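## Task

Scene 1: lift the black key fob out of the drawer of the small wooden box and set it straight on the table surface, not on top of anything, then push the drawer closed. The box must stay roughly in its current spot and orientation, and the other item must remain inside the drawer.

## Robot and tools

ROBOT. Two arms, left_arm and right_arm, each with a two-finger gripper. Both bases sit on tilted plates joined by a metal frame behind them; a clearance warning treats a plate and its half of the frame as part of that arm. Calibrated bases: left_arm (+0.048, +0.320, +0.317) m, quat_wxyz (+0.957, -0.123, +0.264, +0.004); right_arm (+0.034, -0.209, +0.317) m, quat_wxyz (+0.957, +0.118, +0.266, +0.011). Joint ranges (rad): waist -2.618 to 3.054, shoulder 0.000 to 3.142, elbow 0.000 to 3.142 (straight at 2.901), wrist pitch -1.571 to 1.571, wrist yaw -1.571 to 1.571, wrist roll -2.094 to 2.094.

FRAME. One scene frame for everything: origin at table-top height halfway between the nominal bases, +z up, +x outward over the table, left_arm toward +y. Arm names do not match image sides. The gripper's fingers point along its own +z and spread along its own y. end_effector_position is the point between the finger pads, just under 1 cm behind the tips. Reported positions and orientations may be off by a few cm, worse at long reach.

ROW FORMAT. Every pose command is a row of 16 numbers, always both arms: left_arm x, y, z, qw, qx, qy, qz, opening, then right_arm the same 8. x, y, z are absolute gripper positions in metres in the scene frame; the quaternion is absolute, w first. Opening runs -1 (closed, 0 mm) to +1 (open, about 87 mm); about 69 mm at +0.5, 43 at 0, 18 at -0.5. An arm that should not move gets its last reported pose and desired opening repeated exactly; keep a fixed quaternion rather than copying a drifted reading.

TOOLS.
execute_actions(actions, cameras): actions holds one item or is empty. Empty list = look at the current state (with pictures). {"rows": [...], "steps": n} = up to 15 rows, n from 5 to 15 steps of 1/30 s; each row lasts one step and the last one repeats. A target more than 0.6 m from the arm's last reported position along any gripper axis is refused. {"steps": n} alone = wait up to 300 steps counted from the previous result, thinking time included. Pictures only come if actions is empty or cameras lists them.
move(target, speed, blend, blocking, cameras): drives each gripper on a straight line to one row, or through a list of up to 15 rows sharing 10 s total. speed in m/s, 0.002 to 2.9, default 0.25 (turning up to twice that in rad/s); one value or one per target. blend in m rounds corners at intermediate targets; 0 stops at each. blocking=false returns after about 0.5 s while the move continues. Paths do not avoid obstacles or the other arm; avoid routing a gripper near its own base (it can flip the shoulder). Opening changes in the first target start immediately; in later targets they apply on arrival after everything settles.
wait(seconds 0 to 10, cameras): lets time pass; ends early when a move finishes.
stop(cameras): brakes the current move; fingers keep going.
zoom_image(camera, region [x0, y0, x1, y1] pixels, at most 504x504): closer view of the latest image from cam_high, cam_low, cam_left_wrist or cam_right_wrist (672x504 each).


RESULTS. Each arm lists end_effector_position, end_effector_quat_wxyz, Joint positions (last value = gripper 0 closed to 1 open), Joint velocities ("within noise" means at rest), Joint torques (include arm weight; numbers 1 to 3 wrap at ±28 N m), Hand target, and grip_measured on the command scale (error up to about 0.043). A move adds a "move:" line: done (within 10 mm and 2 degrees), off_target, moving, held or fault, plus limits such as paced (pose clipped) or held (steps withheld). done does not mean no contact. MOTOR HOT appears from 75 °C; at 90 °C that arm folds and is idle for the scene. Time used shows elapsed time.

CONTROL NOTES. Each step the commanded orientation is clipped to within 40 degrees of the measured one; inverse kinematics favours position. Friction and weight can leave the gripper low, short or tilted; check and correct after each motion. Small moves may not happen or go sideways. To grasp, command an opening about 0.04 below grip_measured at first contact for full force. The simulation keeps running while you think; results are taken 5 steps before an action ends.

AVOID. Dropping objects or releasing them while moving, fast impacts, hard pushes, knocking anything off the table, grippers or wrist cameras colliding, one gripper squeezing the other's fingers, moving the box or turning it, pulling the drawer clear out, and long stretched-out holds that overheat motors.

Each tool is called after ">>>" as name(argument=value, ...), one argument or row to a line, values as JSON.

## Session

>>> execute_actions(
  actions=[],
  cameras=["all"],
)

Scene clock: 0.00 s of 6000.00 s.
left_arm: end_effector_position=(+0.0997, +0.1270, +0.2928) grip_measured=+1.000 end_effector_quat_wxyz=(-0.035, +0.687, +0.534, -0.491) | right_arm: end_effector_position=(+0.4544, -0.2631, +0.1802) grip_measured=+1.000 end_effector_quat_wxyz=(+0.210, +0.029, +0.971, -0.113)
Joint positions: left_arm=[-0.98 1.553 0.577 -0.527 0.448 0.878 1] | right_arm=[0.037 1.58 0.906 0.109 0.457 -0.116 1]
Joint velocities: within noise
Joint torques (N m): no reading
Motor temperatures (°C): left_arm=[26 35 37 31 25 28 24] | right_arm=[25 31 31 31 29 29 29]
Heat: left arm: 37 °C; right arm: 31 °C.
Hand target: left_arm +0.1017, +0.1257, +0.2933; -0.031, +0.687, +0.534, -0.491 | right_arm +0.4616, -0.2645, +0.1866; +0.222, +0.034, +0.968, -0.113

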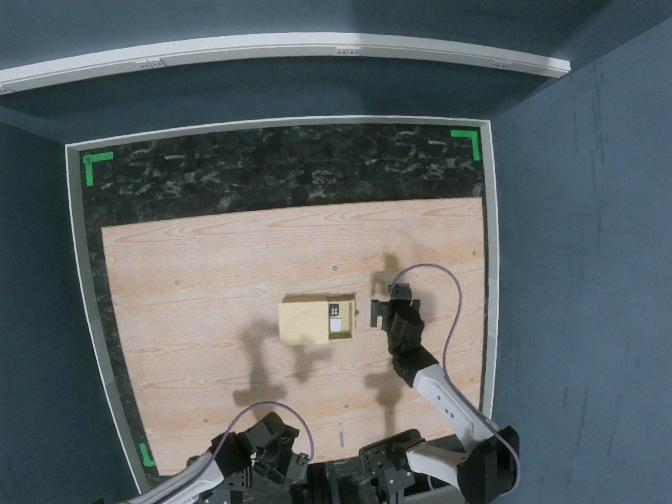

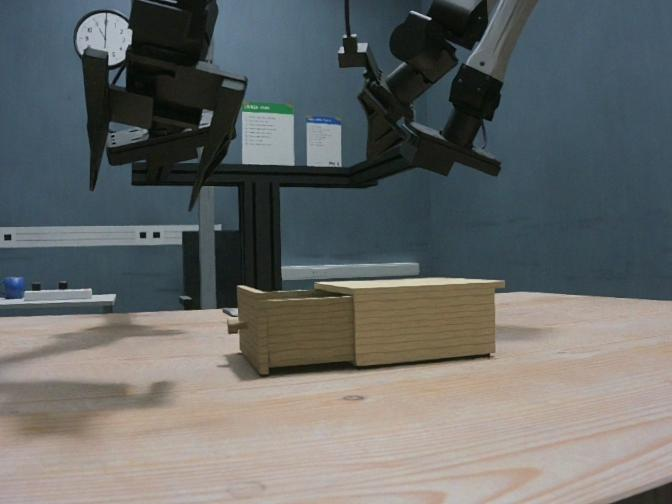

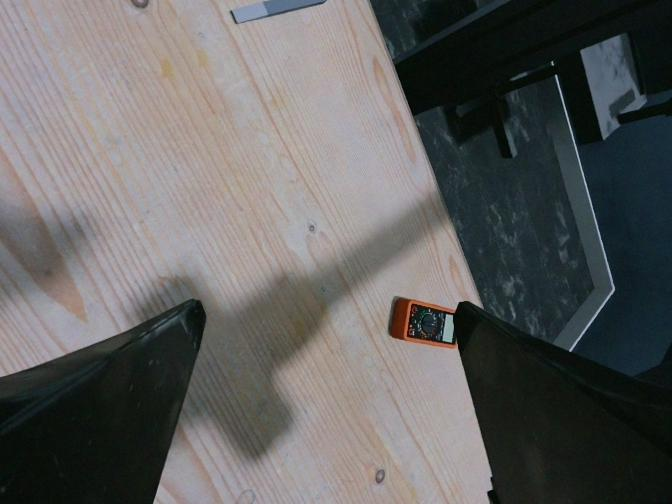

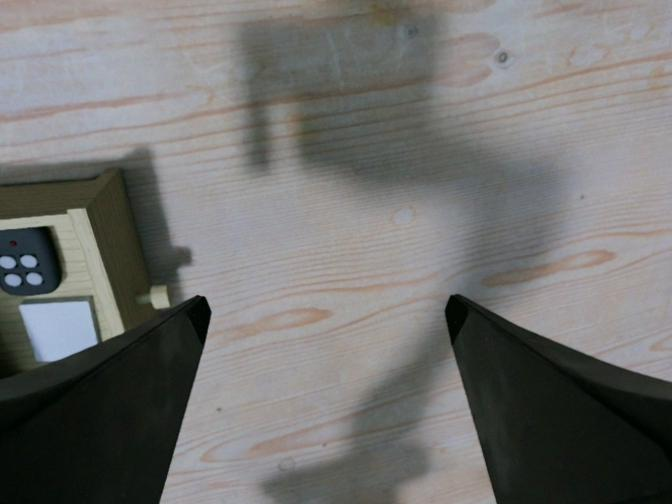

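>>> zoom_image(
  camera="cam_high",
  region=[260, 275, 380, 365],
)

>>> zoom_image(
  camera="cam_low",
  region=[200, 250, 540, 400],
)

>>> zoom_image(
  camera="cam_right_wrist",
  region=[0, 120, 340, 400],
)

Scaled by 4.200 from the camera's 672x504 image, which has a finer 960x720 frame.

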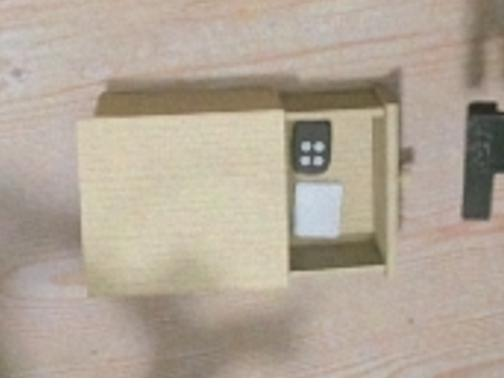

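Scaled by 1.482 from the camera's 672x504 image, which has a finer 960x720 frame.

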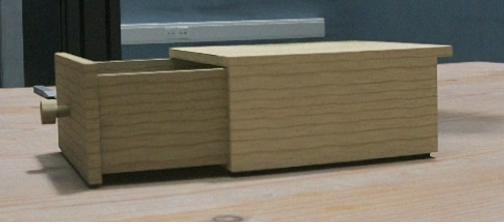

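Scaled by 1.482 from the camera's 672x504 image, which has a finer 960x720 frame.

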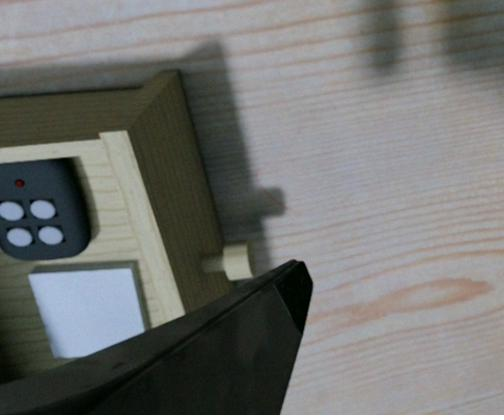

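>>> move(
  target=[0.0997, 0.1270, 0.2928, -0.035, 0.687, 0.534, -0.491, 1, 0.430, -0.100, 0.135, 0, 0.7071, 0.7071, 0, 0.4],
  speed=0.4,
  cameras=["cam_right_wrist", "cam_high", "cam_low"],
)

Scene clock: 7.87 s of 6000.00 s.
left_arm: end_effector_position=(+0.0997, +0.1270, +0.2928) grip_measured=+1.000 end_effector_quat_wxyz=(-0.035, +0.687, +0.534, -0.491) | right_arm: end_effector_position=(+0.4301, -0.1070, +0.1374) grip_measured=+0.400 end_effector_quat_wxyz=(+0.005, +0.707, +0.707, +0.000)
Joint positions: left_arm=[-0.98 1.553 0.577 -0.527 0.448 0.878 1] | right_arm=[0.216 1.859 1.141 -0.356 0.35 1.722 0.7]
Joint velocities: within noise
Joint torques (N m): left_arm=[-3.21 -4.07 3.78 0.42 0.54 0.16] | right_arm=[4.94 -6.52 5.52 0.07 0.1 -0.04]
Motor temperatures (°C): left_arm=[26 36 38 31 25 28 24] | right_arm=[25 32 32 31 29 29 29]
Heat: left arm: 38 °C; right arm: 32 °C.
Hand target: left_arm +0.0997, +0.1270, +0.2927; -0.035, +0.687, +0.534, -0.491 | right_arm +0.4299, -0.1000, +0.1351; +0.000, +0.707, +0.707, +0.000
Off the commanded pose: left_arm 0.000 m, 0 deg | right_arm 0.007 m, 1 deg.
Kept back: nothing.
move: done
camera_calibration:
cam_right_wrist: T_world_to_cam=[[-0.999776, -0.0196595, -0.00784891, 0.427225], [-0.0186617, 0.643534, 0.76519, -0.00846582], [-0.00999225, 0.765165, -0.643756, 0.311074], [0, 0, 0, 1]] pos_world=[0.430079, -0.224176, 0.210087]
Images, in order (width x height): cam_high 672x504, cam_low 672x504, cam_right_wrist 672x504.

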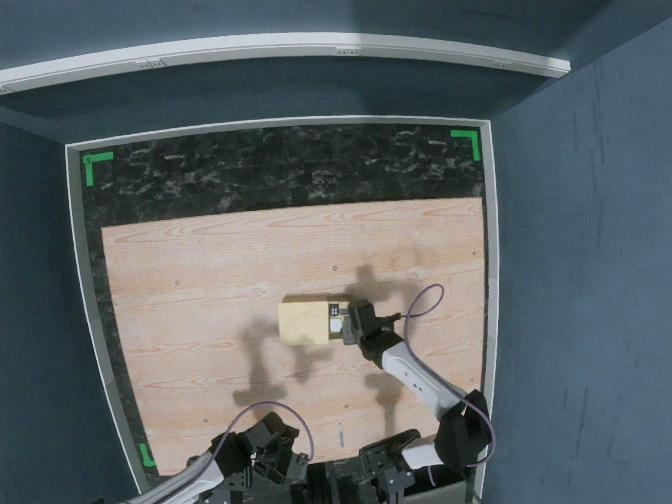

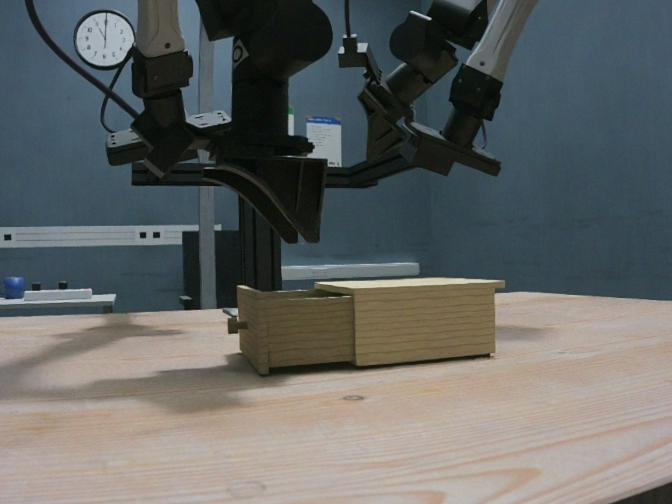

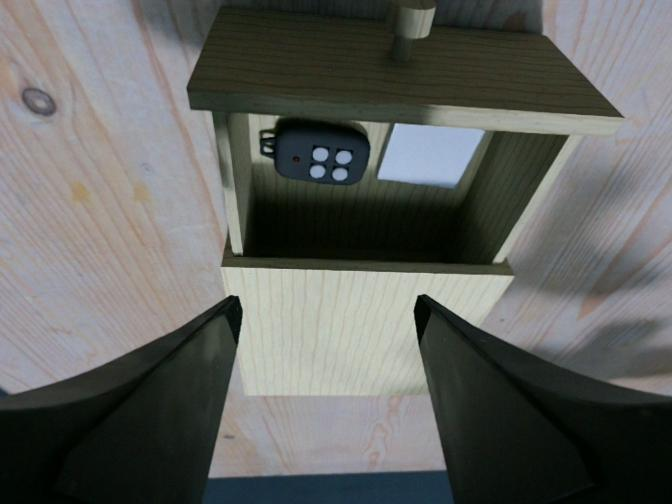

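>>> zoom_image(
  camera="cam_right_wrist",
  region=[180, 60, 540, 330],
)

>>> zoom_image(
  camera="cam_right_wrist",
  region=[230, 90, 400, 215],
)

>>> zoom_image(
  camera="cam_low",
  region=[180, 120, 380, 270],
)

Scaled by 1.400 from the camera's 672x504 image, which has a finer 960x720 frame.

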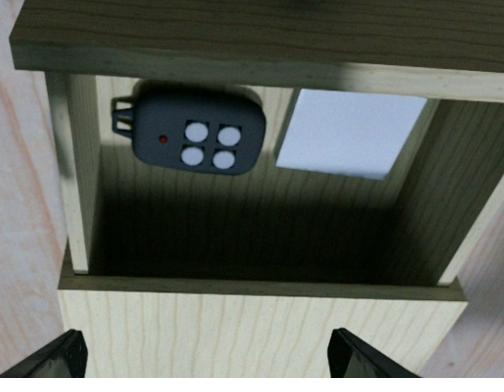

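Scaled by 2.965 from the camera's 672x504 image, which has a finer 960x720 frame.

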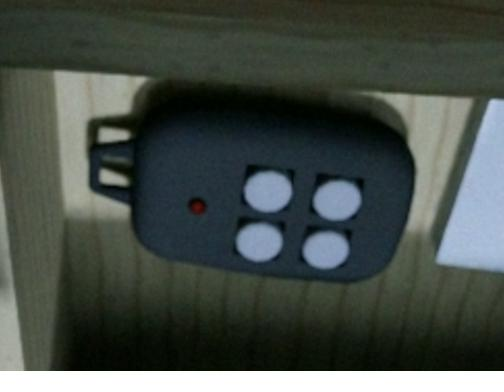

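Scaled by 2.520 from the camera's 672x504 image, which has a finer 960x720 frame.

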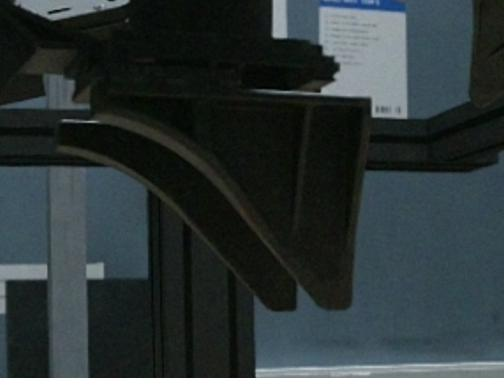

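>>> move(
  target=[0.0997, 0.1270, 0.2928, -0.035, 0.687, 0.534, -0.491, 1, 0.4385, -0.088, 0.080, 0.1144, 0.7224, 0.6736, -0.1067, 0.3],
  speed=0.25,
  cameras=["cam_right_wrist", "cam_low"],
)

>>> zoom_image(
  camera="cam_right_wrist",
  region=[160, 100, 520, 370],
)

>>> zoom_image(
  camera="cam_low",
  region=[200, 180, 440, 390],
)

Scene clock: 14.97 s of 6000.00 s.
left_arm: end_effector_position=(+0.0997, +0.1270, +0.2928) grip_measured=+1.000 end_effector_quat_wxyz=(-0.035, +0.687, +0.534, -0.491) | right_arm: end_effector_position=(+0.4382, -0.0908, +0.0823) grip_measured=+0.300 end_effector_quat_wxyz=(+0.106, +0.725, +0.673, -0.101)
Joint positions: left_arm=[-0.98 1.553 0.577 -0.527 0.448 0.878 1] | right_arm=[0.327 2.151 1.355 -0.421 0.674 1.954 0.65]
Joint velocities: within noise
Joint torques (N m): left_arm=[-3.21 -4.05 3.74 0.43 0.53 0.17] | right_arm=[6.12 -7.08 5.45 -0.15 0.43 0]
Motor temperatures (°C): left_arm=[26 36 38 31 25 28 24] | right_arm=[26 33 32 31 28 29 29]
Heat: left arm: 38 °C; right arm: 33 °C.
Hand target: left_arm +0.0997, +0.1270, +0.2927; -0.035, +0.687, +0.534, -0.491 | right_arm +0.4386, -0.0880, +0.0801; +0.114, +0.722, +0.674, -0.106
Off the commanded pose: left_arm 0.000 m, 0 deg | right_arm 0.004 m, 1 deg.
Kept back: nothing.
move: done
camera_calibration:
cam_right_wrist: T_world_to_cam=[[-0.998632, 0.0504254, -0.0138562, 0.44154], [0.0343876, 0.832826, 0.552465, 0.0347926], [0.0393981, 0.551233, -0.833421, 0.237908], [0, 0, 0, 1]] pos_world=[0.430366, -0.182384, 0.185174]
Images, in order (width x height): cam_low 672x504, cam_right_wrist 672x504.

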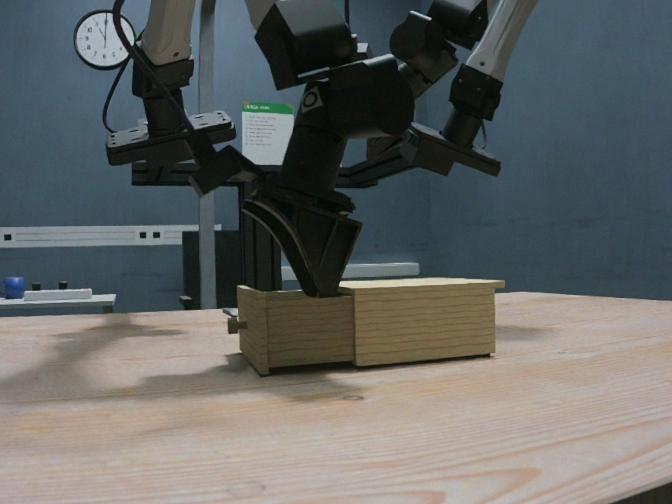

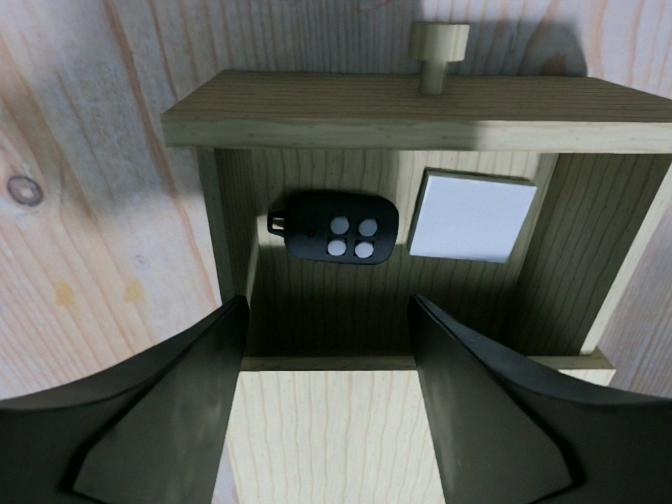

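Scaled by 1.400 from the camera's 672x504 image, which has a finer 960x720 frame.

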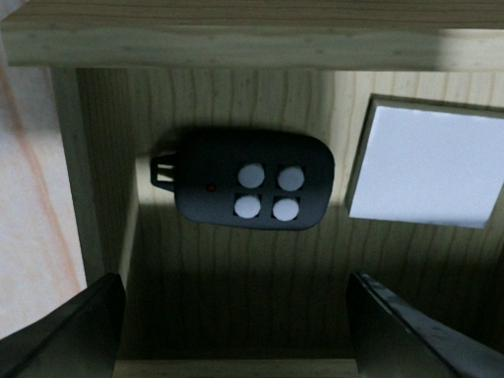

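Scaled by 2.100 from the camera's 672x504 image, which has a finer 960x720 frame.

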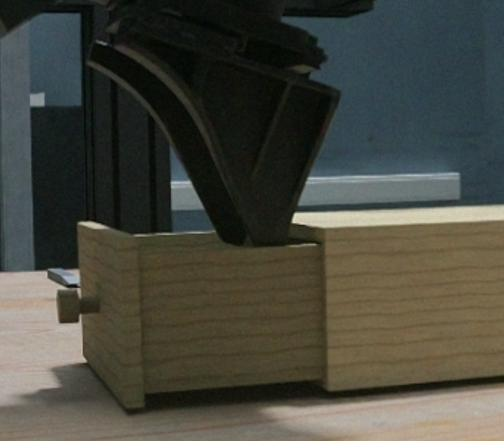

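>>> move(
  target=[
    [0.0997, 0.1270, 0.2928, -0.035, 0.687, 0.534, -0.491, 1, 0.4362, -0.088, 0.072, 0.1167, 0.7369, 0.6577, -0.1041, 0.17],
    [0.0997, 0.1270, 0.2928, -0.035, 0.687, 0.534, -0.491, 1, 0.4362, -0.088, 0.046, 0.1167, 0.7369, 0.6577, -0.1041, 0.17],
  ],
  speed=[0.15, 0.1],
  cameras=["cam_right_wrist", "cam_low"],
)

>>> zoom_image(
  camera="cam_right_wrist",
  region=[200, 130, 500, 350],
)

>>> zoom_image(
  camera="cam_low",
  region=[200, 180, 440, 390],
)

Scene clock: 21.67 s of 6000.00 s.
left_arm: end_effector_position=(+0.0997, +0.1270, +0.2928) grip_measured=+1.000 end_effector_quat_wxyz=(-0.035, +0.687, +0.534, -0.491) | right_arm: end_effector_position=(+0.4301, -0.0855, +0.0525) grip_measured=+0.170 end_effector_quat_wxyz=(+0.109, +0.734, +0.662, -0.106)
Joint positions: left_arm=[-0.98 1.553 0.577 -0.527 0.448 0.878 1] | right_arm=[0.321 2.245 1.375 -0.356 0.68 1.983 0.585]
Joint velocities: within noise
Joint torques (N m): left_arm=[-3.22 -4.1 3.78 0.43 0.53 0.18] | right_arm=[4.26 -7.16 4.93 0.12 0.32 -0.2]
Motor temperatures (°C): left_arm=[26 37 38 31 25 28 24] | right_arm=[26 33 32 31 28 29 29]
Heat: left arm: 38 °C; right arm: 33 °C.
Hand target: left_arm +0.0997, +0.1270, +0.2927; -0.035, +0.687, +0.534, -0.491 | right_arm +0.4362, -0.0882, +0.0463; +0.117, +0.737, +0.658, -0.104
Off the commanded pose: left_arm 0.000 m, 0 deg | right_arm 0.009 m, 1 deg.
Kept back: nothing.
move: done
camera_calibration:
cam_right_wrist: T_world_to_cam=[[-0.996721, 0.0796369, -0.0143459, 0.434509], [0.059174, 0.838257, 0.542055, 0.0374597], [0.0551931, 0.539428, -0.840221, 0.202925], [0, 0, 0, 1]] pos_world=[0.419667, -0.175467, 0.15643]
Images, in order (width x height): cam_low 672x504, cam_right_wrist 672x504.

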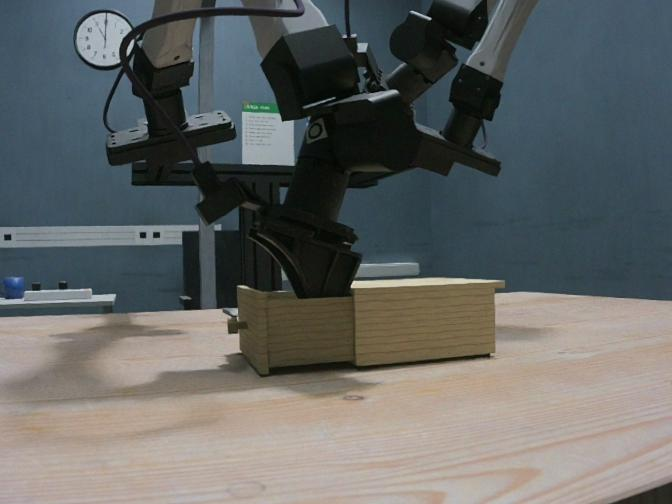

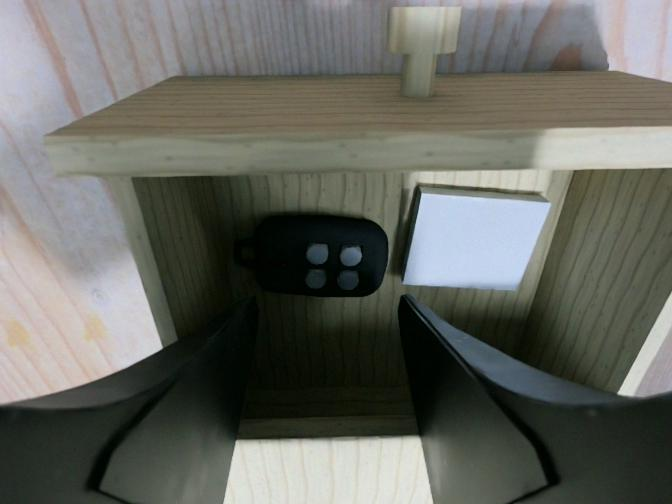

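Scaled by 1.680 from the camera's 672x504 image, which has a finer 960x720 frame.

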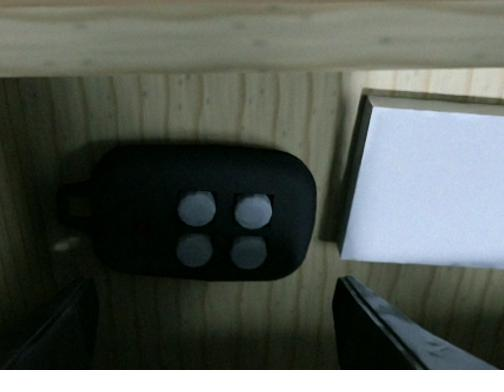

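Scaled by 2.100 from the camera's 672x504 image, which has a finer 960x720 frame.

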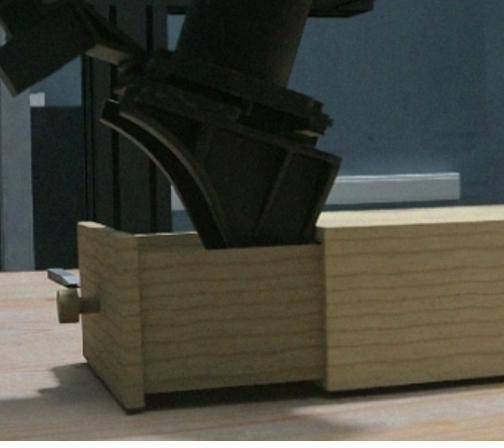

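>>> move(
  target=[0.0997, 0.1270, 0.2928, -0.035, 0.687, 0.534, -0.491, 1, 0.4403, -0.0935, 0.046, 0.1167, 0.7369, 0.6577, -0.1041, 0.25],
  speed=0.1,
  cameras=["cam_right_wrist"],
)

>>> zoom_image(
  camera="cam_right_wrist",
  region=[200, 150, 500, 370],
)

Scene clock: 23.73 s of 6000.00 s.
left_arm: end_effector_position=(+0.0997, +0.1270, +0.2928) grip_measured=+1.000 end_effector_quat_wxyz=(-0.035, +0.687, +0.534, -0.491) | right_arm: end_effector_position=(+0.4327, -0.0888, +0.0514) grip_measured=+0.250 end_effector_quat_wxyz=(+0.110, +0.732, +0.664, -0.106)
Joint positions: left_arm=[-0.98 1.553 0.577 -0.527 0.448 0.878 1] | right_arm=[0.311 2.245 1.378 -0.35 0.679 1.966 0.625]
Joint velocities: within noise
Joint torques (N m): left_arm=[-3.22 -4.12 3.75 0.42 0.53 0.17] | right_arm=[3.73 -7.62 5.14 0.07 0.27 -0.2]
Motor temperatures (°C): left_arm=[26 37 39 30 25 28 24] | right_arm=[26 34 32 31 28 29 29]
Heat: left arm: 39 °C; right arm: 34 °C.
Hand target: left_arm +0.0997, +0.1270, +0.2927; -0.035, +0.687, +0.534, -0.491 | right_arm +0.4402, -0.0937, +0.0463; +0.117, +0.737, +0.658, -0.104
Off the commanded pose: left_arm 0.000 m, 0 deg | right_arm 0.010 m, 1 deg.
Kept back: nothing.
move: done
camera_calibration:
cam_right_wrist: T_world_to_cam=[[-0.997098, 0.0745463, -0.0154143, 0.437048], [0.0543749, 0.839186, 0.54112, 0.0429327], [0.0532739, 0.538712, -0.840804, 0.204474], [0, 0, 0, 1]] pos_world=[0.422553, -0.178762, 0.155428]
Images, in order (width x height): cam_right_wrist 672x504.

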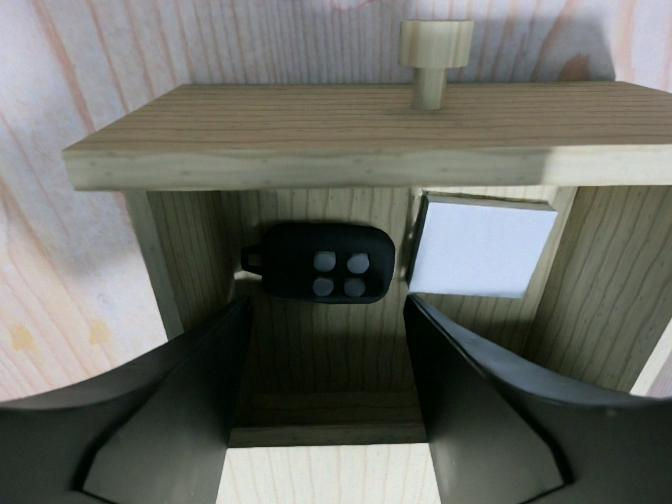

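Scaled by 1.680 from the camera's 672x504 image, which has a finer 960x720 frame.

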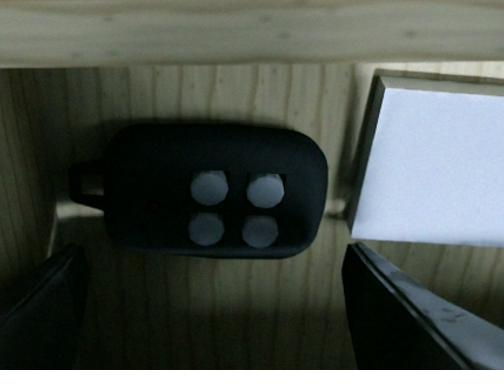

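>>> move(
  target=[0.0997, 0.1270, 0.2928, -0.035, 0.687, 0.534, -0.491, 1, 0.4428, -0.0965, 0.040, 0.1167, 0.7369, 0.6577, -0.1041, 0.25],
  speed=0.1,
  cameras=["cam_right_wrist"],
)

>>> zoom_image(
  camera="cam_right_wrist",
  region=[200, 150, 500, 370],
)

Scene clock: 25.03 s of 6000.00 s.
left_arm: end_effector_position=(+0.0997, +0.1270, +0.2928) grip_measured=+1.000 end_effector_quat_wxyz=(-0.035, +0.687, +0.534, -0.491) | right_arm: end_effector_position=(+0.4309, -0.0915, +0.0467) grip_measured=+0.250 end_effector_quat_wxyz=(+0.105, +0.728, +0.668, -0.110)
Joint positions: left_arm=[-0.98 1.553 0.577 -0.527 0.448 0.878 1] | right_arm=[0.3 2.257 1.385 -0.35 0.671 1.947 0.625]
Joint velocities: within noise
Joint torques (N m): left_arm=[-3.25 -4.11 3.75 0.42 0.54 0.17] | right_arm=[3.63 -7.35 5.55 0.16 0.3 -0.2]
Motor temperatures (°C): left_arm=[27 37 39 30 25 28 24] | right_arm=[26 34 32 31 28 29 29]
Heat: left arm: 39 °C; right arm: 34 °C.
Hand target: left_arm +0.0997, +0.1270, +0.2927; -0.035, +0.687, +0.534, -0.491 | right_arm +0.4424, -0.0969, +0.0406; +0.117, +0.737, +0.658, -0.104
Off the commanded pose: left_arm 0.000 m, 0 deg | right_arm 0.015 m, 2 deg.
Kept back: nothing.
move: off_target (right_arm)
camera_calibration:
cam_right_wrist: T_world_to_cam=[[-0.997915, 0.0645346, -0.00096149, 0.43417], [0.0537241, 0.838821, 0.54175, 0.0480655], [0.0357681, 0.540569, -0.840539, 0.209783], [0, 0, 0, 1]] pos_world=[0.423179, -0.18174, 0.150709]
Images, in order (width x height): cam_right_wrist 672x504.

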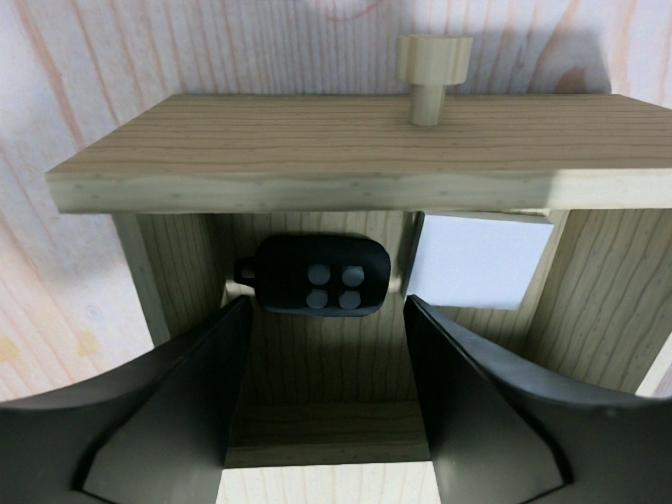

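Scaled by 1.680 from the camera's 672x504 image, which has a finer 960x720 frame.

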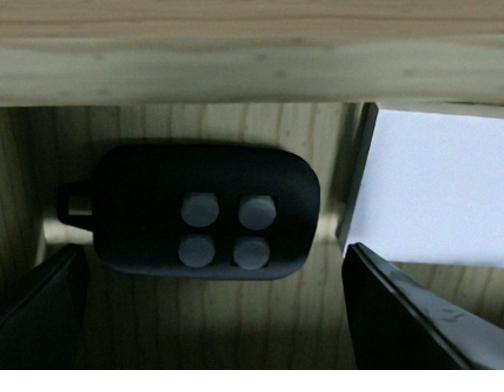

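>>> move(
  target=[0.0997, 0.1270, 0.2928, -0.035, 0.687, 0.534, -0.491, 1, 0.4495, -0.0960, 0.040, 0.1167, 0.7369, 0.6577, -0.1041, 0.25],
  speed=0.1,
  cameras=["cam_right_wrist"],
)

>>> zoom_image(
  camera="cam_right_wrist",
  region=[200, 150, 500, 370],
)

Scene clock: 26.57 s of 6000.00 s.
left_arm: end_effector_position=(+0.0997, +0.1270, +0.2928) grip_measured=+1.000 end_effector_quat_wxyz=(-0.035, +0.687, +0.534, -0.491) | right_arm: end_effector_position=(+0.4313, -0.0916, +0.0468) grip_measured=+0.250 end_effector_quat_wxyz=(+0.101, +0.723, +0.674, -0.117)
Joint positions: left_arm=[-0.98 1.553 0.577 -0.527 0.448 0.878 1] | right_arm=[0.3 2.265 1.411 -0.385 0.67 1.94 0.625]
Joint velocities: within noise
Joint torques (N m): left_arm=[-3.19 -4.11 3.75 0.43 0.53 0.18] | right_arm=[3.41 -7.47 6.24 0.3 0.32 -0.11]
Motor temperatures (°C): left_arm=[27 37 39 30 25 28 24] | right_arm=[26 34 32 31 28 29 29]
Heat: left arm: 39 °C; right arm: 34 °C.
Hand target: left_arm +0.0997, +0.1270, +0.2927; -0.035, +0.687, +0.534, -0.491 | right_arm +0.4490, -0.0966, +0.0410; +0.117, +0.737, +0.658, -0.104
Off the commanded pose: left_arm 0.000 m, 0 deg | right_arm 0.020 m, 3 deg.
Kept back: nothing.
move: off_target (right_arm)
camera_calibration:
cam_right_wrist: T_world_to_cam=[[-0.998506, 0.0518457, 0.0172724, 0.432848], [0.0529875, 0.841244, 0.538054, 0.0487637], [0.0133654, 0.538165, -0.842734, 0.219383], [0, 0, 0, 1]] pos_world=[0.426685, -0.181528, 0.151168]
Images, in order (width x height): cam_right_wrist 672x504.

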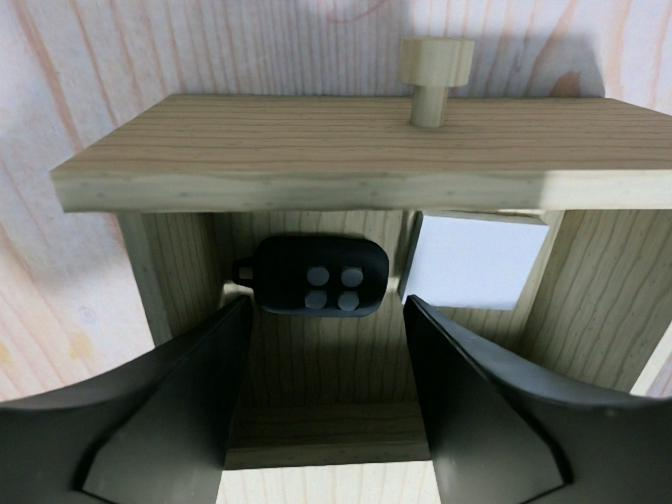

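Scaled by 1.680 from the camera's 672x504 image, which has a finer 960x720 frame.

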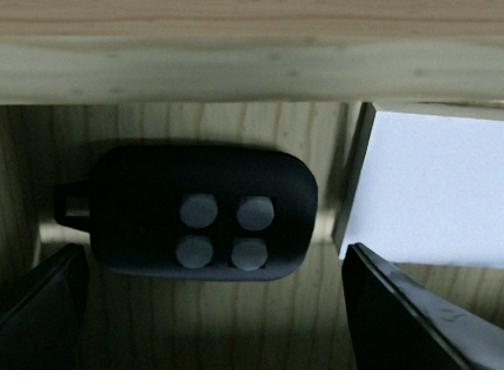

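>>> wait(
  seconds=0.1,
  cameras=["cam_high", "cam_low", "cam_right_wrist"],
)

>>> zoom_image(
  camera="cam_low",
  region=[240, 200, 400, 320],
)

>>> zoom_image(
  camera="cam_high",
  region=[300, 270, 400, 345],
)

>>> zoom_image(
  camera="cam_right_wrist",
  region=[60, 200, 360, 420],
)

Scene clock: 30.03 s of 6000.00 s.
left_arm: end_effector_position=(+0.0997, +0.1270, +0.2928) grip_measured=+1.000 end_effector_quat_wxyz=(-0.035, +0.687, +0.534, -0.491) | right_arm: end_effector_position=(+0.4312, -0.0917, +0.0468) grip_measured=+0.250 end_effector_quat_wxyz=(+0.101, +0.723, +0.674, -0.118)
Joint positions: left_arm=[-0.98 1.553 0.577 -0.527 0.448 0.878 1] | right_arm=[0.3 2.265 1.412 -0.387 0.67 1.94 0.625]
Joint velocities: within noise
Joint torques (N m): left_arm=[-3.19 -4.1 3.74 0.43 0.53 0.17] | right_arm=[3.38 -7.47 6.28 0.27 0.27 -0.13]
Motor temperatures (°C): left_arm=[27 37 39 30 25 28 24] | right_arm=[26 34 32 31 28 29 29]
Heat: left arm: 39 °C; right arm: 34 °C.
Hand target: left_arm +0.0997, +0.1270, +0.2927; -0.035, +0.687, +0.534, -0.491 | right_arm +0.4490, -0.0966, +0.0410; +0.117, +0.737, +0.658, -0.104
Off the commanded pose: left_arm 0.000 m, 0 deg | right_arm 0.020 m, 3 deg.
Steps of this call (1-104: nothing new was sent). Readings (end_effector_position of left_arm | right_arm):
1: (+0.0997, +0.1270, +0.2928) | (+0.4312, -0.0917, +0.0468)
2: (+0.0997, +0.1270, +0.2928) | (+0.4312, -0.0917, +0.0468)
4: (+0.0997, +0.1270, +0.2928) | (+0.4312, -0.0917, +0.0468)
8: (+0.0997, +0.1270, +0.2928) | (+0.4312, -0.0917, +0.0468)
104: the state above
camera_calibration:
cam_right_wrist: T_world_to_cam=[[-0.998504, 0.0516425, 0.017963, 0.432707], [0.0531901, 0.841327, 0.537903, 0.0487466], [0.0126659, 0.538054, -0.842815, 0.219811], [0, 0, 0, 1]] pos_world=[0.426683, -0.181628, 0.151266]
Images, in order (width x height): cam_high 672x504, cam_low 672x504, cam_right_wrist 672x504.

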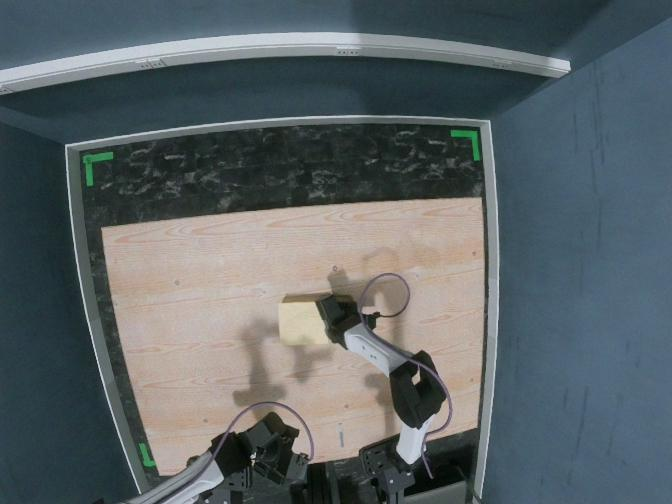

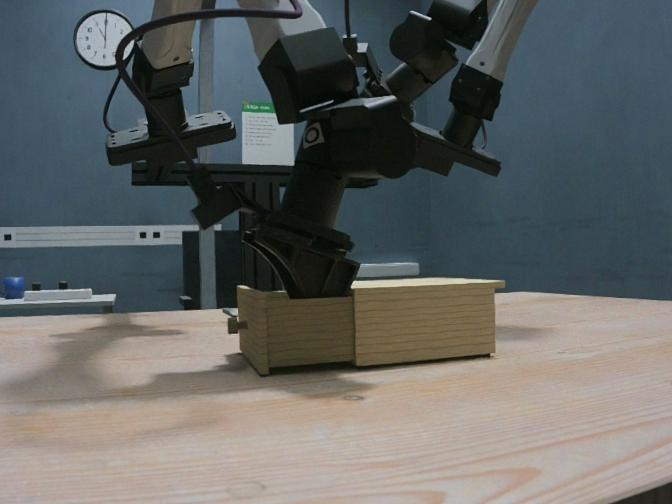

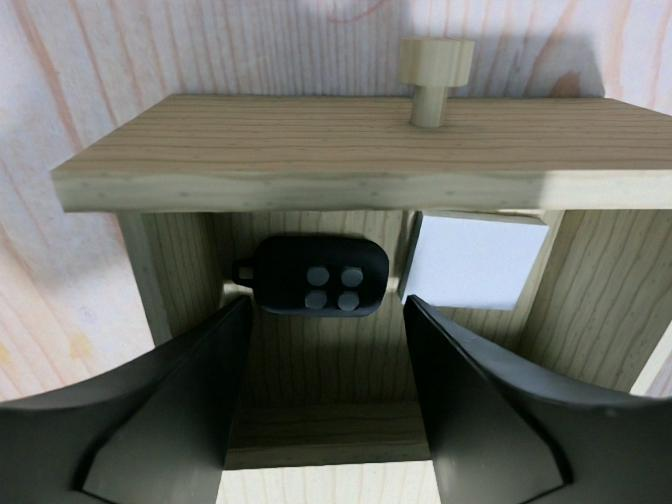

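Scaled by 3.150 from the camera's 672x504 image, which has a finer 960x720 frame.

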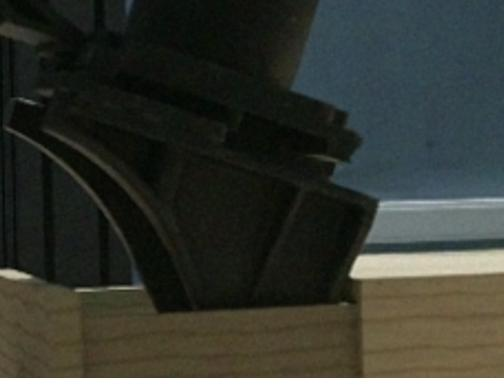

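Scaled by 5.040 from the camera's 672x504 image, which has a finer 960x720 frame.

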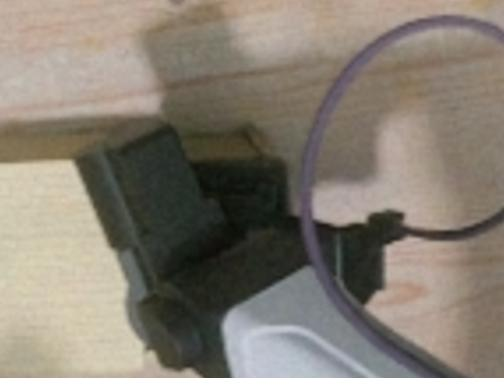

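Scaled by 1.680 from the camera's 672x504 image, which has a finer 960x720 frame.

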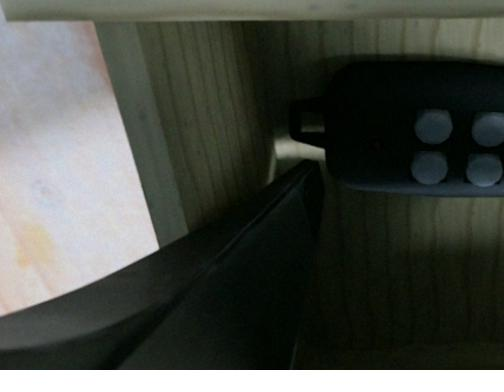

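>>> move(
  target=[0.0997, 0.1270, 0.2928, -0.035, 0.687, 0.534, -0.491, 1, 0.4570, -0.0950, 0.041, 0.1167, 0.7369, 0.6577, -0.1041, 0.21],
  speed=0.1,
  cameras=["cam_right_wrist"],
)

>>> zoom_image(
  camera="cam_right_wrist",
  region=[200, 150, 500, 370],
)

Scene clock: 32.87 s of 6000.00 s.
left_arm: end_effector_position=(+0.0997, +0.1270, +0.2928) grip_measured=+1.000 end_effector_quat_wxyz=(-0.035, +0.687, +0.534, -0.491) | right_arm: end_effector_position=(+0.4325, -0.0920, +0.0477) grip_measured=+0.210 end_effector_quat_wxyz=(+0.096, +0.718, +0.678, -0.126)
Joint positions: left_arm=[-0.98 1.553 0.577 -0.527 0.448 0.878 1] | right_arm=[0.299 2.274 1.444 -0.43 0.668 1.936 0.605]
Joint velocities: within noise
Joint torques (N m): left_arm=[-3.22 -4.12 3.74 0.42 0.54 0.17] | right_arm=[3.54 -7.58 6.99 0.44 0.31 -0.09]
Motor temperatures (°C): left_arm=[27 37 39 30 25 28 24] | right_arm=[26 34 32 31 28 29 29]
Heat: left arm: 39 °C; right arm: 34 °C.
Hand target: left_arm +0.0997, +0.1270, +0.2927; -0.035, +0.687, +0.534, -0.491 | right_arm +0.4563, -0.0959, +0.0427; +0.117, +0.737, +0.658, -0.104
Off the commanded pose: left_arm 0.000 m, 0 deg | right_arm 0.026 m, 5 deg.
Kept back: nothing.
move: off_target (right_arm)
camera_calibration:
cam_right_wrist: T_world_to_cam=[[-0.9984, 0.0421279, 0.0377192, 0.432103], [0.0557724, 0.843632, 0.534018, 0.0477398], [-0.00932406, 0.535267, -0.844632, 0.23006], [0, 0, 0, 1]] pos_world=[0.430894, -0.181622, 0.152524]
Images, in order (width x height): cam_right_wrist 672x504.

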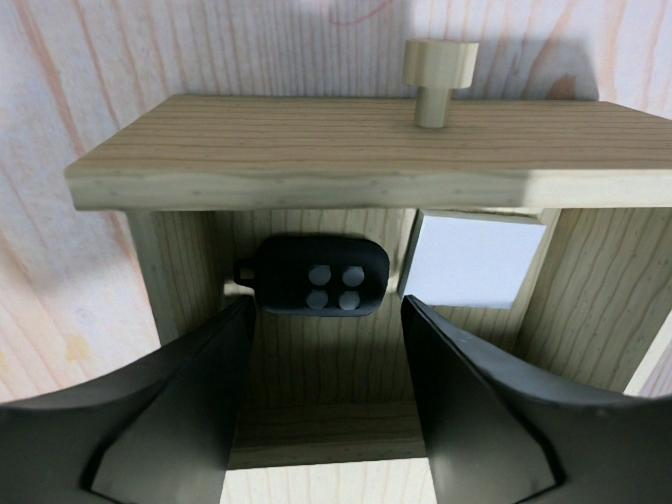

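Scaled by 1.680 from the camera's 672x504 image, which has a finer 960x720 frame.

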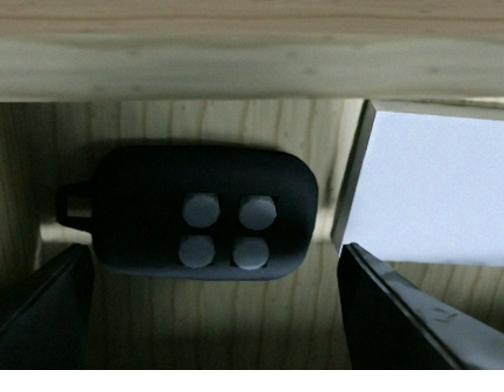

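>>> move(
  target=[0.0997, 0.1270, 0.2928, -0.035, 0.687, 0.534, -0.491, 1, 0.4480, -0.0950, 0.056, 0.1167, 0.7369, 0.6577, -0.1041, 0.21],
  speed=0.1,
  cameras=["cam_right_wrist"],
)

Scene clock: 36.83 s of 6000.00 s.
left_arm: end_effector_position=(+0.0997, +0.1270, +0.2928) grip_measured=+1.000 end_effector_quat_wxyz=(-0.035, +0.687, +0.534, -0.491) | right_arm: end_effector_position=(+0.4288, -0.0921, +0.0454) grip_measured=+0.210 end_effector_quat_wxyz=(+0.097, +0.722, +0.673, -0.125)
Joint positions: left_arm=[-0.98 1.553 0.577 -0.527 0.448 0.878 1] | right_arm=[0.299 2.274 1.424 -0.409 0.668 1.949 0.605]
Joint velocities: within noise
Joint torques (N m): left_arm=[-3.17 -4.08 3.81 0.42 0.53 0.18] | right_arm=[5.23 -11.59 2.76 0.11 0.39 0.04]
Motor temperatures (°C): left_arm=[27 37 39 30 25 28 24] | right_arm=[26 35 32 31 28 29 29]
Heat: left arm: 39 °C; right arm: 35 °C.
Hand target: left_arm +0.0997, +0.1270, +0.2927; -0.035, +0.687, +0.534, -0.491 | right_arm +0.4477, -0.0952, +0.0562; +0.116, +0.737, +0.658, -0.105
Off the commanded pose: left_arm 0.000 m, 0 deg | right_arm 0.022 m, 4 deg.
Kept back: nothing.
move: off_target (right_arm)
camera_calibration:
cam_right_wrist: T_world_to_cam=[[-0.997972, 0.0545183, 0.0328637, 0.429753], [0.0636419, 0.843096, 0.533983, 0.0458323], [0.00140457, 0.534992, -0.844856, 0.223502], [0, 0, 0, 1]] pos_world=[0.425651, -0.181642, 0.15023]
Images, in order (width x height): cam_right_wrist 672x504.

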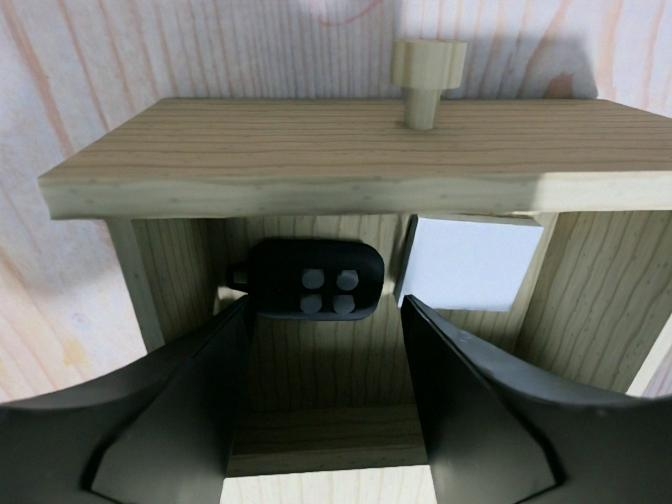

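>>> zoom_image(
  camera="cam_right_wrist",
  region=[90, 200, 270, 365],
)

>>> zoom_image(
  camera="cam_right_wrist",
  region=[360, 200, 670, 430],
)

Scaled by 2.800 from the camera's 672x504 image, which has a finer 960x720 frame.

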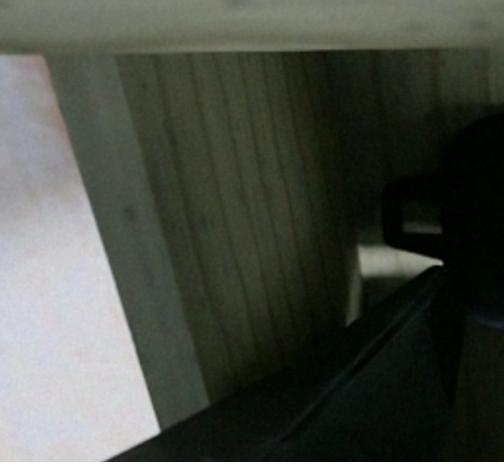

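Scaled by 1.626 from the camera's 672x504 image, which has a finer 960x720 frame.

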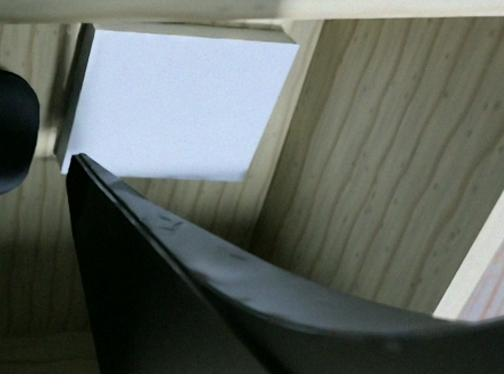

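>>> move(
  target=[0.0997, 0.1270, 0.2928, -0.035, 0.687, 0.534, -0.491, 1, 0.4375, -0.1000, 0.085, 0.1167, 0.7369, 0.6577, -0.1041, 0.22],
  speed=0.25,
  cameras=["cam_right_wrist"],
)

>>> zoom_image(
  camera="cam_right_wrist",
  region=[180, 120, 520, 370],
)

Scene clock: 41.47 s of 6000.00 s.
left_arm: end_effector_position=(+0.0997, +0.1270, +0.2928) grip_measured=+1.000 end_effector_quat_wxyz=(-0.035, +0.687, +0.534, -0.491) | right_arm: end_effector_position=(+0.4280, -0.0999, +0.0698) grip_measured=+0.220 end_effector_quat_wxyz=(+0.104, +0.734, +0.662, -0.115)
Joint positions: left_arm=[-0.98 1.553 0.577 -0.527 0.448 0.878 1] | right_arm=[0.305 2.173 1.336 -0.403 0.673 1.977 0.61]
Joint velocities: within noise
Joint torques (N m): left_arm=[-3.19 -4.08 3.78 0.44 0.53 0.19] | right_arm=[6.2 -11.82 2.37 -0.21 0.41 -0.05]
Motor temperatures (°C): left_arm=[27 37 39 30 25 28 24] | right_arm=[26 36 32 30 28 29 29]
Heat: left arm: 39 °C; right arm: 36 °C.
Hand target: left_arm +0.0997, +0.1270, +0.2927; -0.035, +0.687, +0.534, -0.491 | right_arm +0.4375, -0.1000, +0.0845; +0.117, +0.737, +0.657, -0.104
Off the commanded pose: left_arm 0.000 m, 0 deg | right_arm 0.018 m, 2 deg.
Kept back: nothing.
move: off_target (right_arm)
camera_calibration:
cam_right_wrist: T_world_to_cam=[[-0.996606, 0.0822094, 0.00417389, 0.432661], [0.0715302, 0.839823, 0.538127, 0.0354386], [0.0407338, 0.536599, -0.842853, 0.23155], [0, 0, 0, 1]] pos_world=[0.419226, -0.18958, 0.174286]
Images, in order (width x height): cam_right_wrist 672x504.

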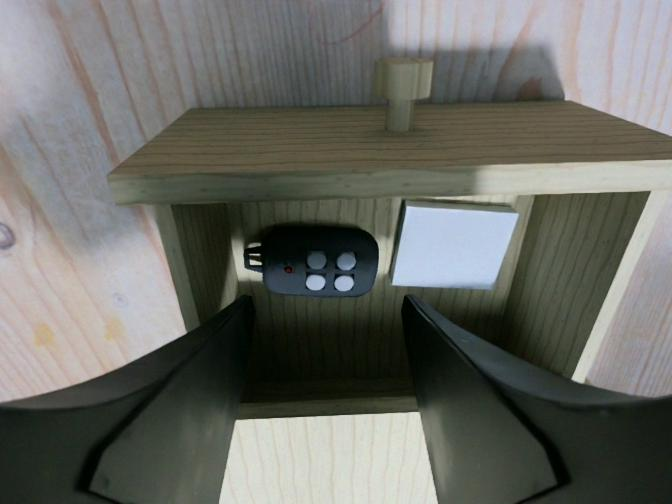

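Scaled by 1.482 from the camera's 672x504 image, which has a finer 960x720 frame.

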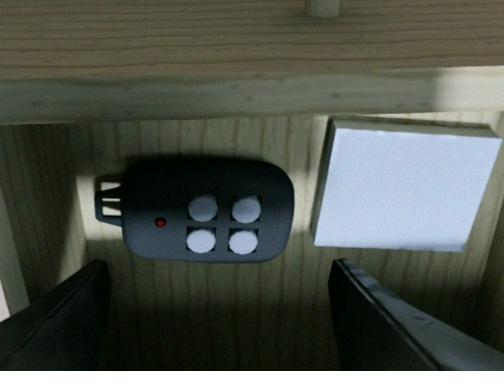

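>>> move(
  target=[
    [0.0997, 0.1270, 0.2928, -0.035, 0.687, 0.534, -0.491, 1, 0.4320, -0.1000, 0.130, 0.1167, 0.7369, 0.6577, -0.1041, 0.12],
    [0.0997, 0.1270, 0.2928, -0.035, 0.687, 0.534, -0.491, 1, 0.4380, -0.0975, 0.135, 0.1494, 0.0612, 0.9865, 0.0261, 0.12],
    [0.0997, 0.1270, 0.2928, -0.035, 0.687, 0.534, -0.491, 1, 0.4400, -0.0975, 0.080, 0.1494, 0.0612, 0.9865, 0.0261, 0.12],
  ],
  speed=[0.25, 0.6, 0.2],
  cameras=["cam_right_wrist"],
)

>>> zoom_image(
  camera="cam_right_wrist",
  region=[150, 100, 520, 378],
)

Scene clock: 46.63 s of 6000.00 s.
left_arm: end_effector_position=(+0.0997, +0.1270, +0.2928) grip_measured=+1.000 end_effector_quat_wxyz=(-0.035, +0.687, +0.534, -0.491) | right_arm: end_effector_position=(+0.4304, -0.0975, +0.0826) grip_measured=+0.120 end_effector_quat_wxyz=(+0.138, +0.058, +0.989, +0.023)
Joint positions: left_arm=[-0.98 1.553 0.577 -0.527 0.448 0.878 1] | right_arm=[0.271 2.044 1.093 0.154 0.38 0.211 0.56]
Joint velocities: within noise
Joint torques (N m): left_arm=[-3.22 -4.07 3.78 0.42 0.54 0.19] | right_arm=[3.63 -7.41 5.12 0.89 -0.06 -0.31]
Motor temperatures (°C): left_arm=[27 37 39 30 25 28 24] | right_arm=[26 37 32 30 28 29 29]
Heat: left arm: 39 °C; right arm: 37 °C.
Hand target: left_arm +0.0997, +0.1270, +0.2927; -0.035, +0.687, +0.534, -0.491 | right_arm +0.4399, -0.0977, +0.0803; +0.149, +0.061, +0.987, +0.026
Off the commanded pose: left_arm 0.000 m, 0 deg | right_arm 0.010 m, 1 deg.
Kept back: nothing.
move: done
camera_calibration:
cam_right_wrist: T_world_to_cam=[[-0.087618, -0.994545, -0.0565959, -0.0563557], [-0.822995, 0.0402605, 0.56662, 0.331097], [-0.56125, 0.0962242, -0.822033, 0.455336], [0, 0, 0, 1]] pos_world=[0.523111, -0.113193, 0.183505]
Images, in order (width x height): cam_right_wrist 672x504.

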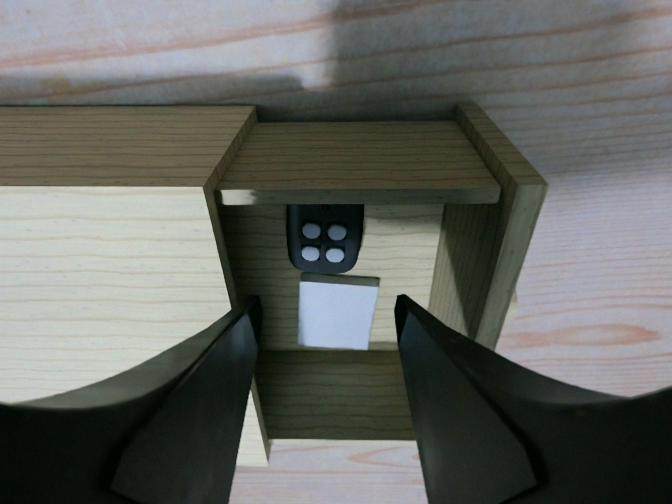

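Scaled by 1.362 from the camera's 672x504 image, which has a finer 960x720 frame.

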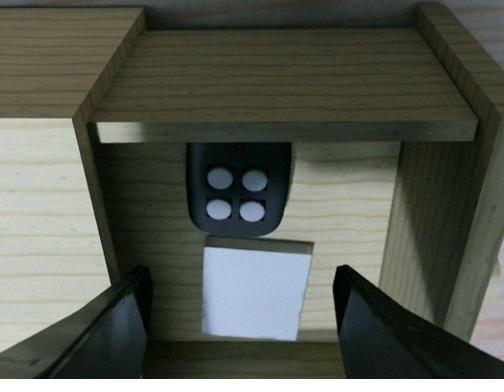

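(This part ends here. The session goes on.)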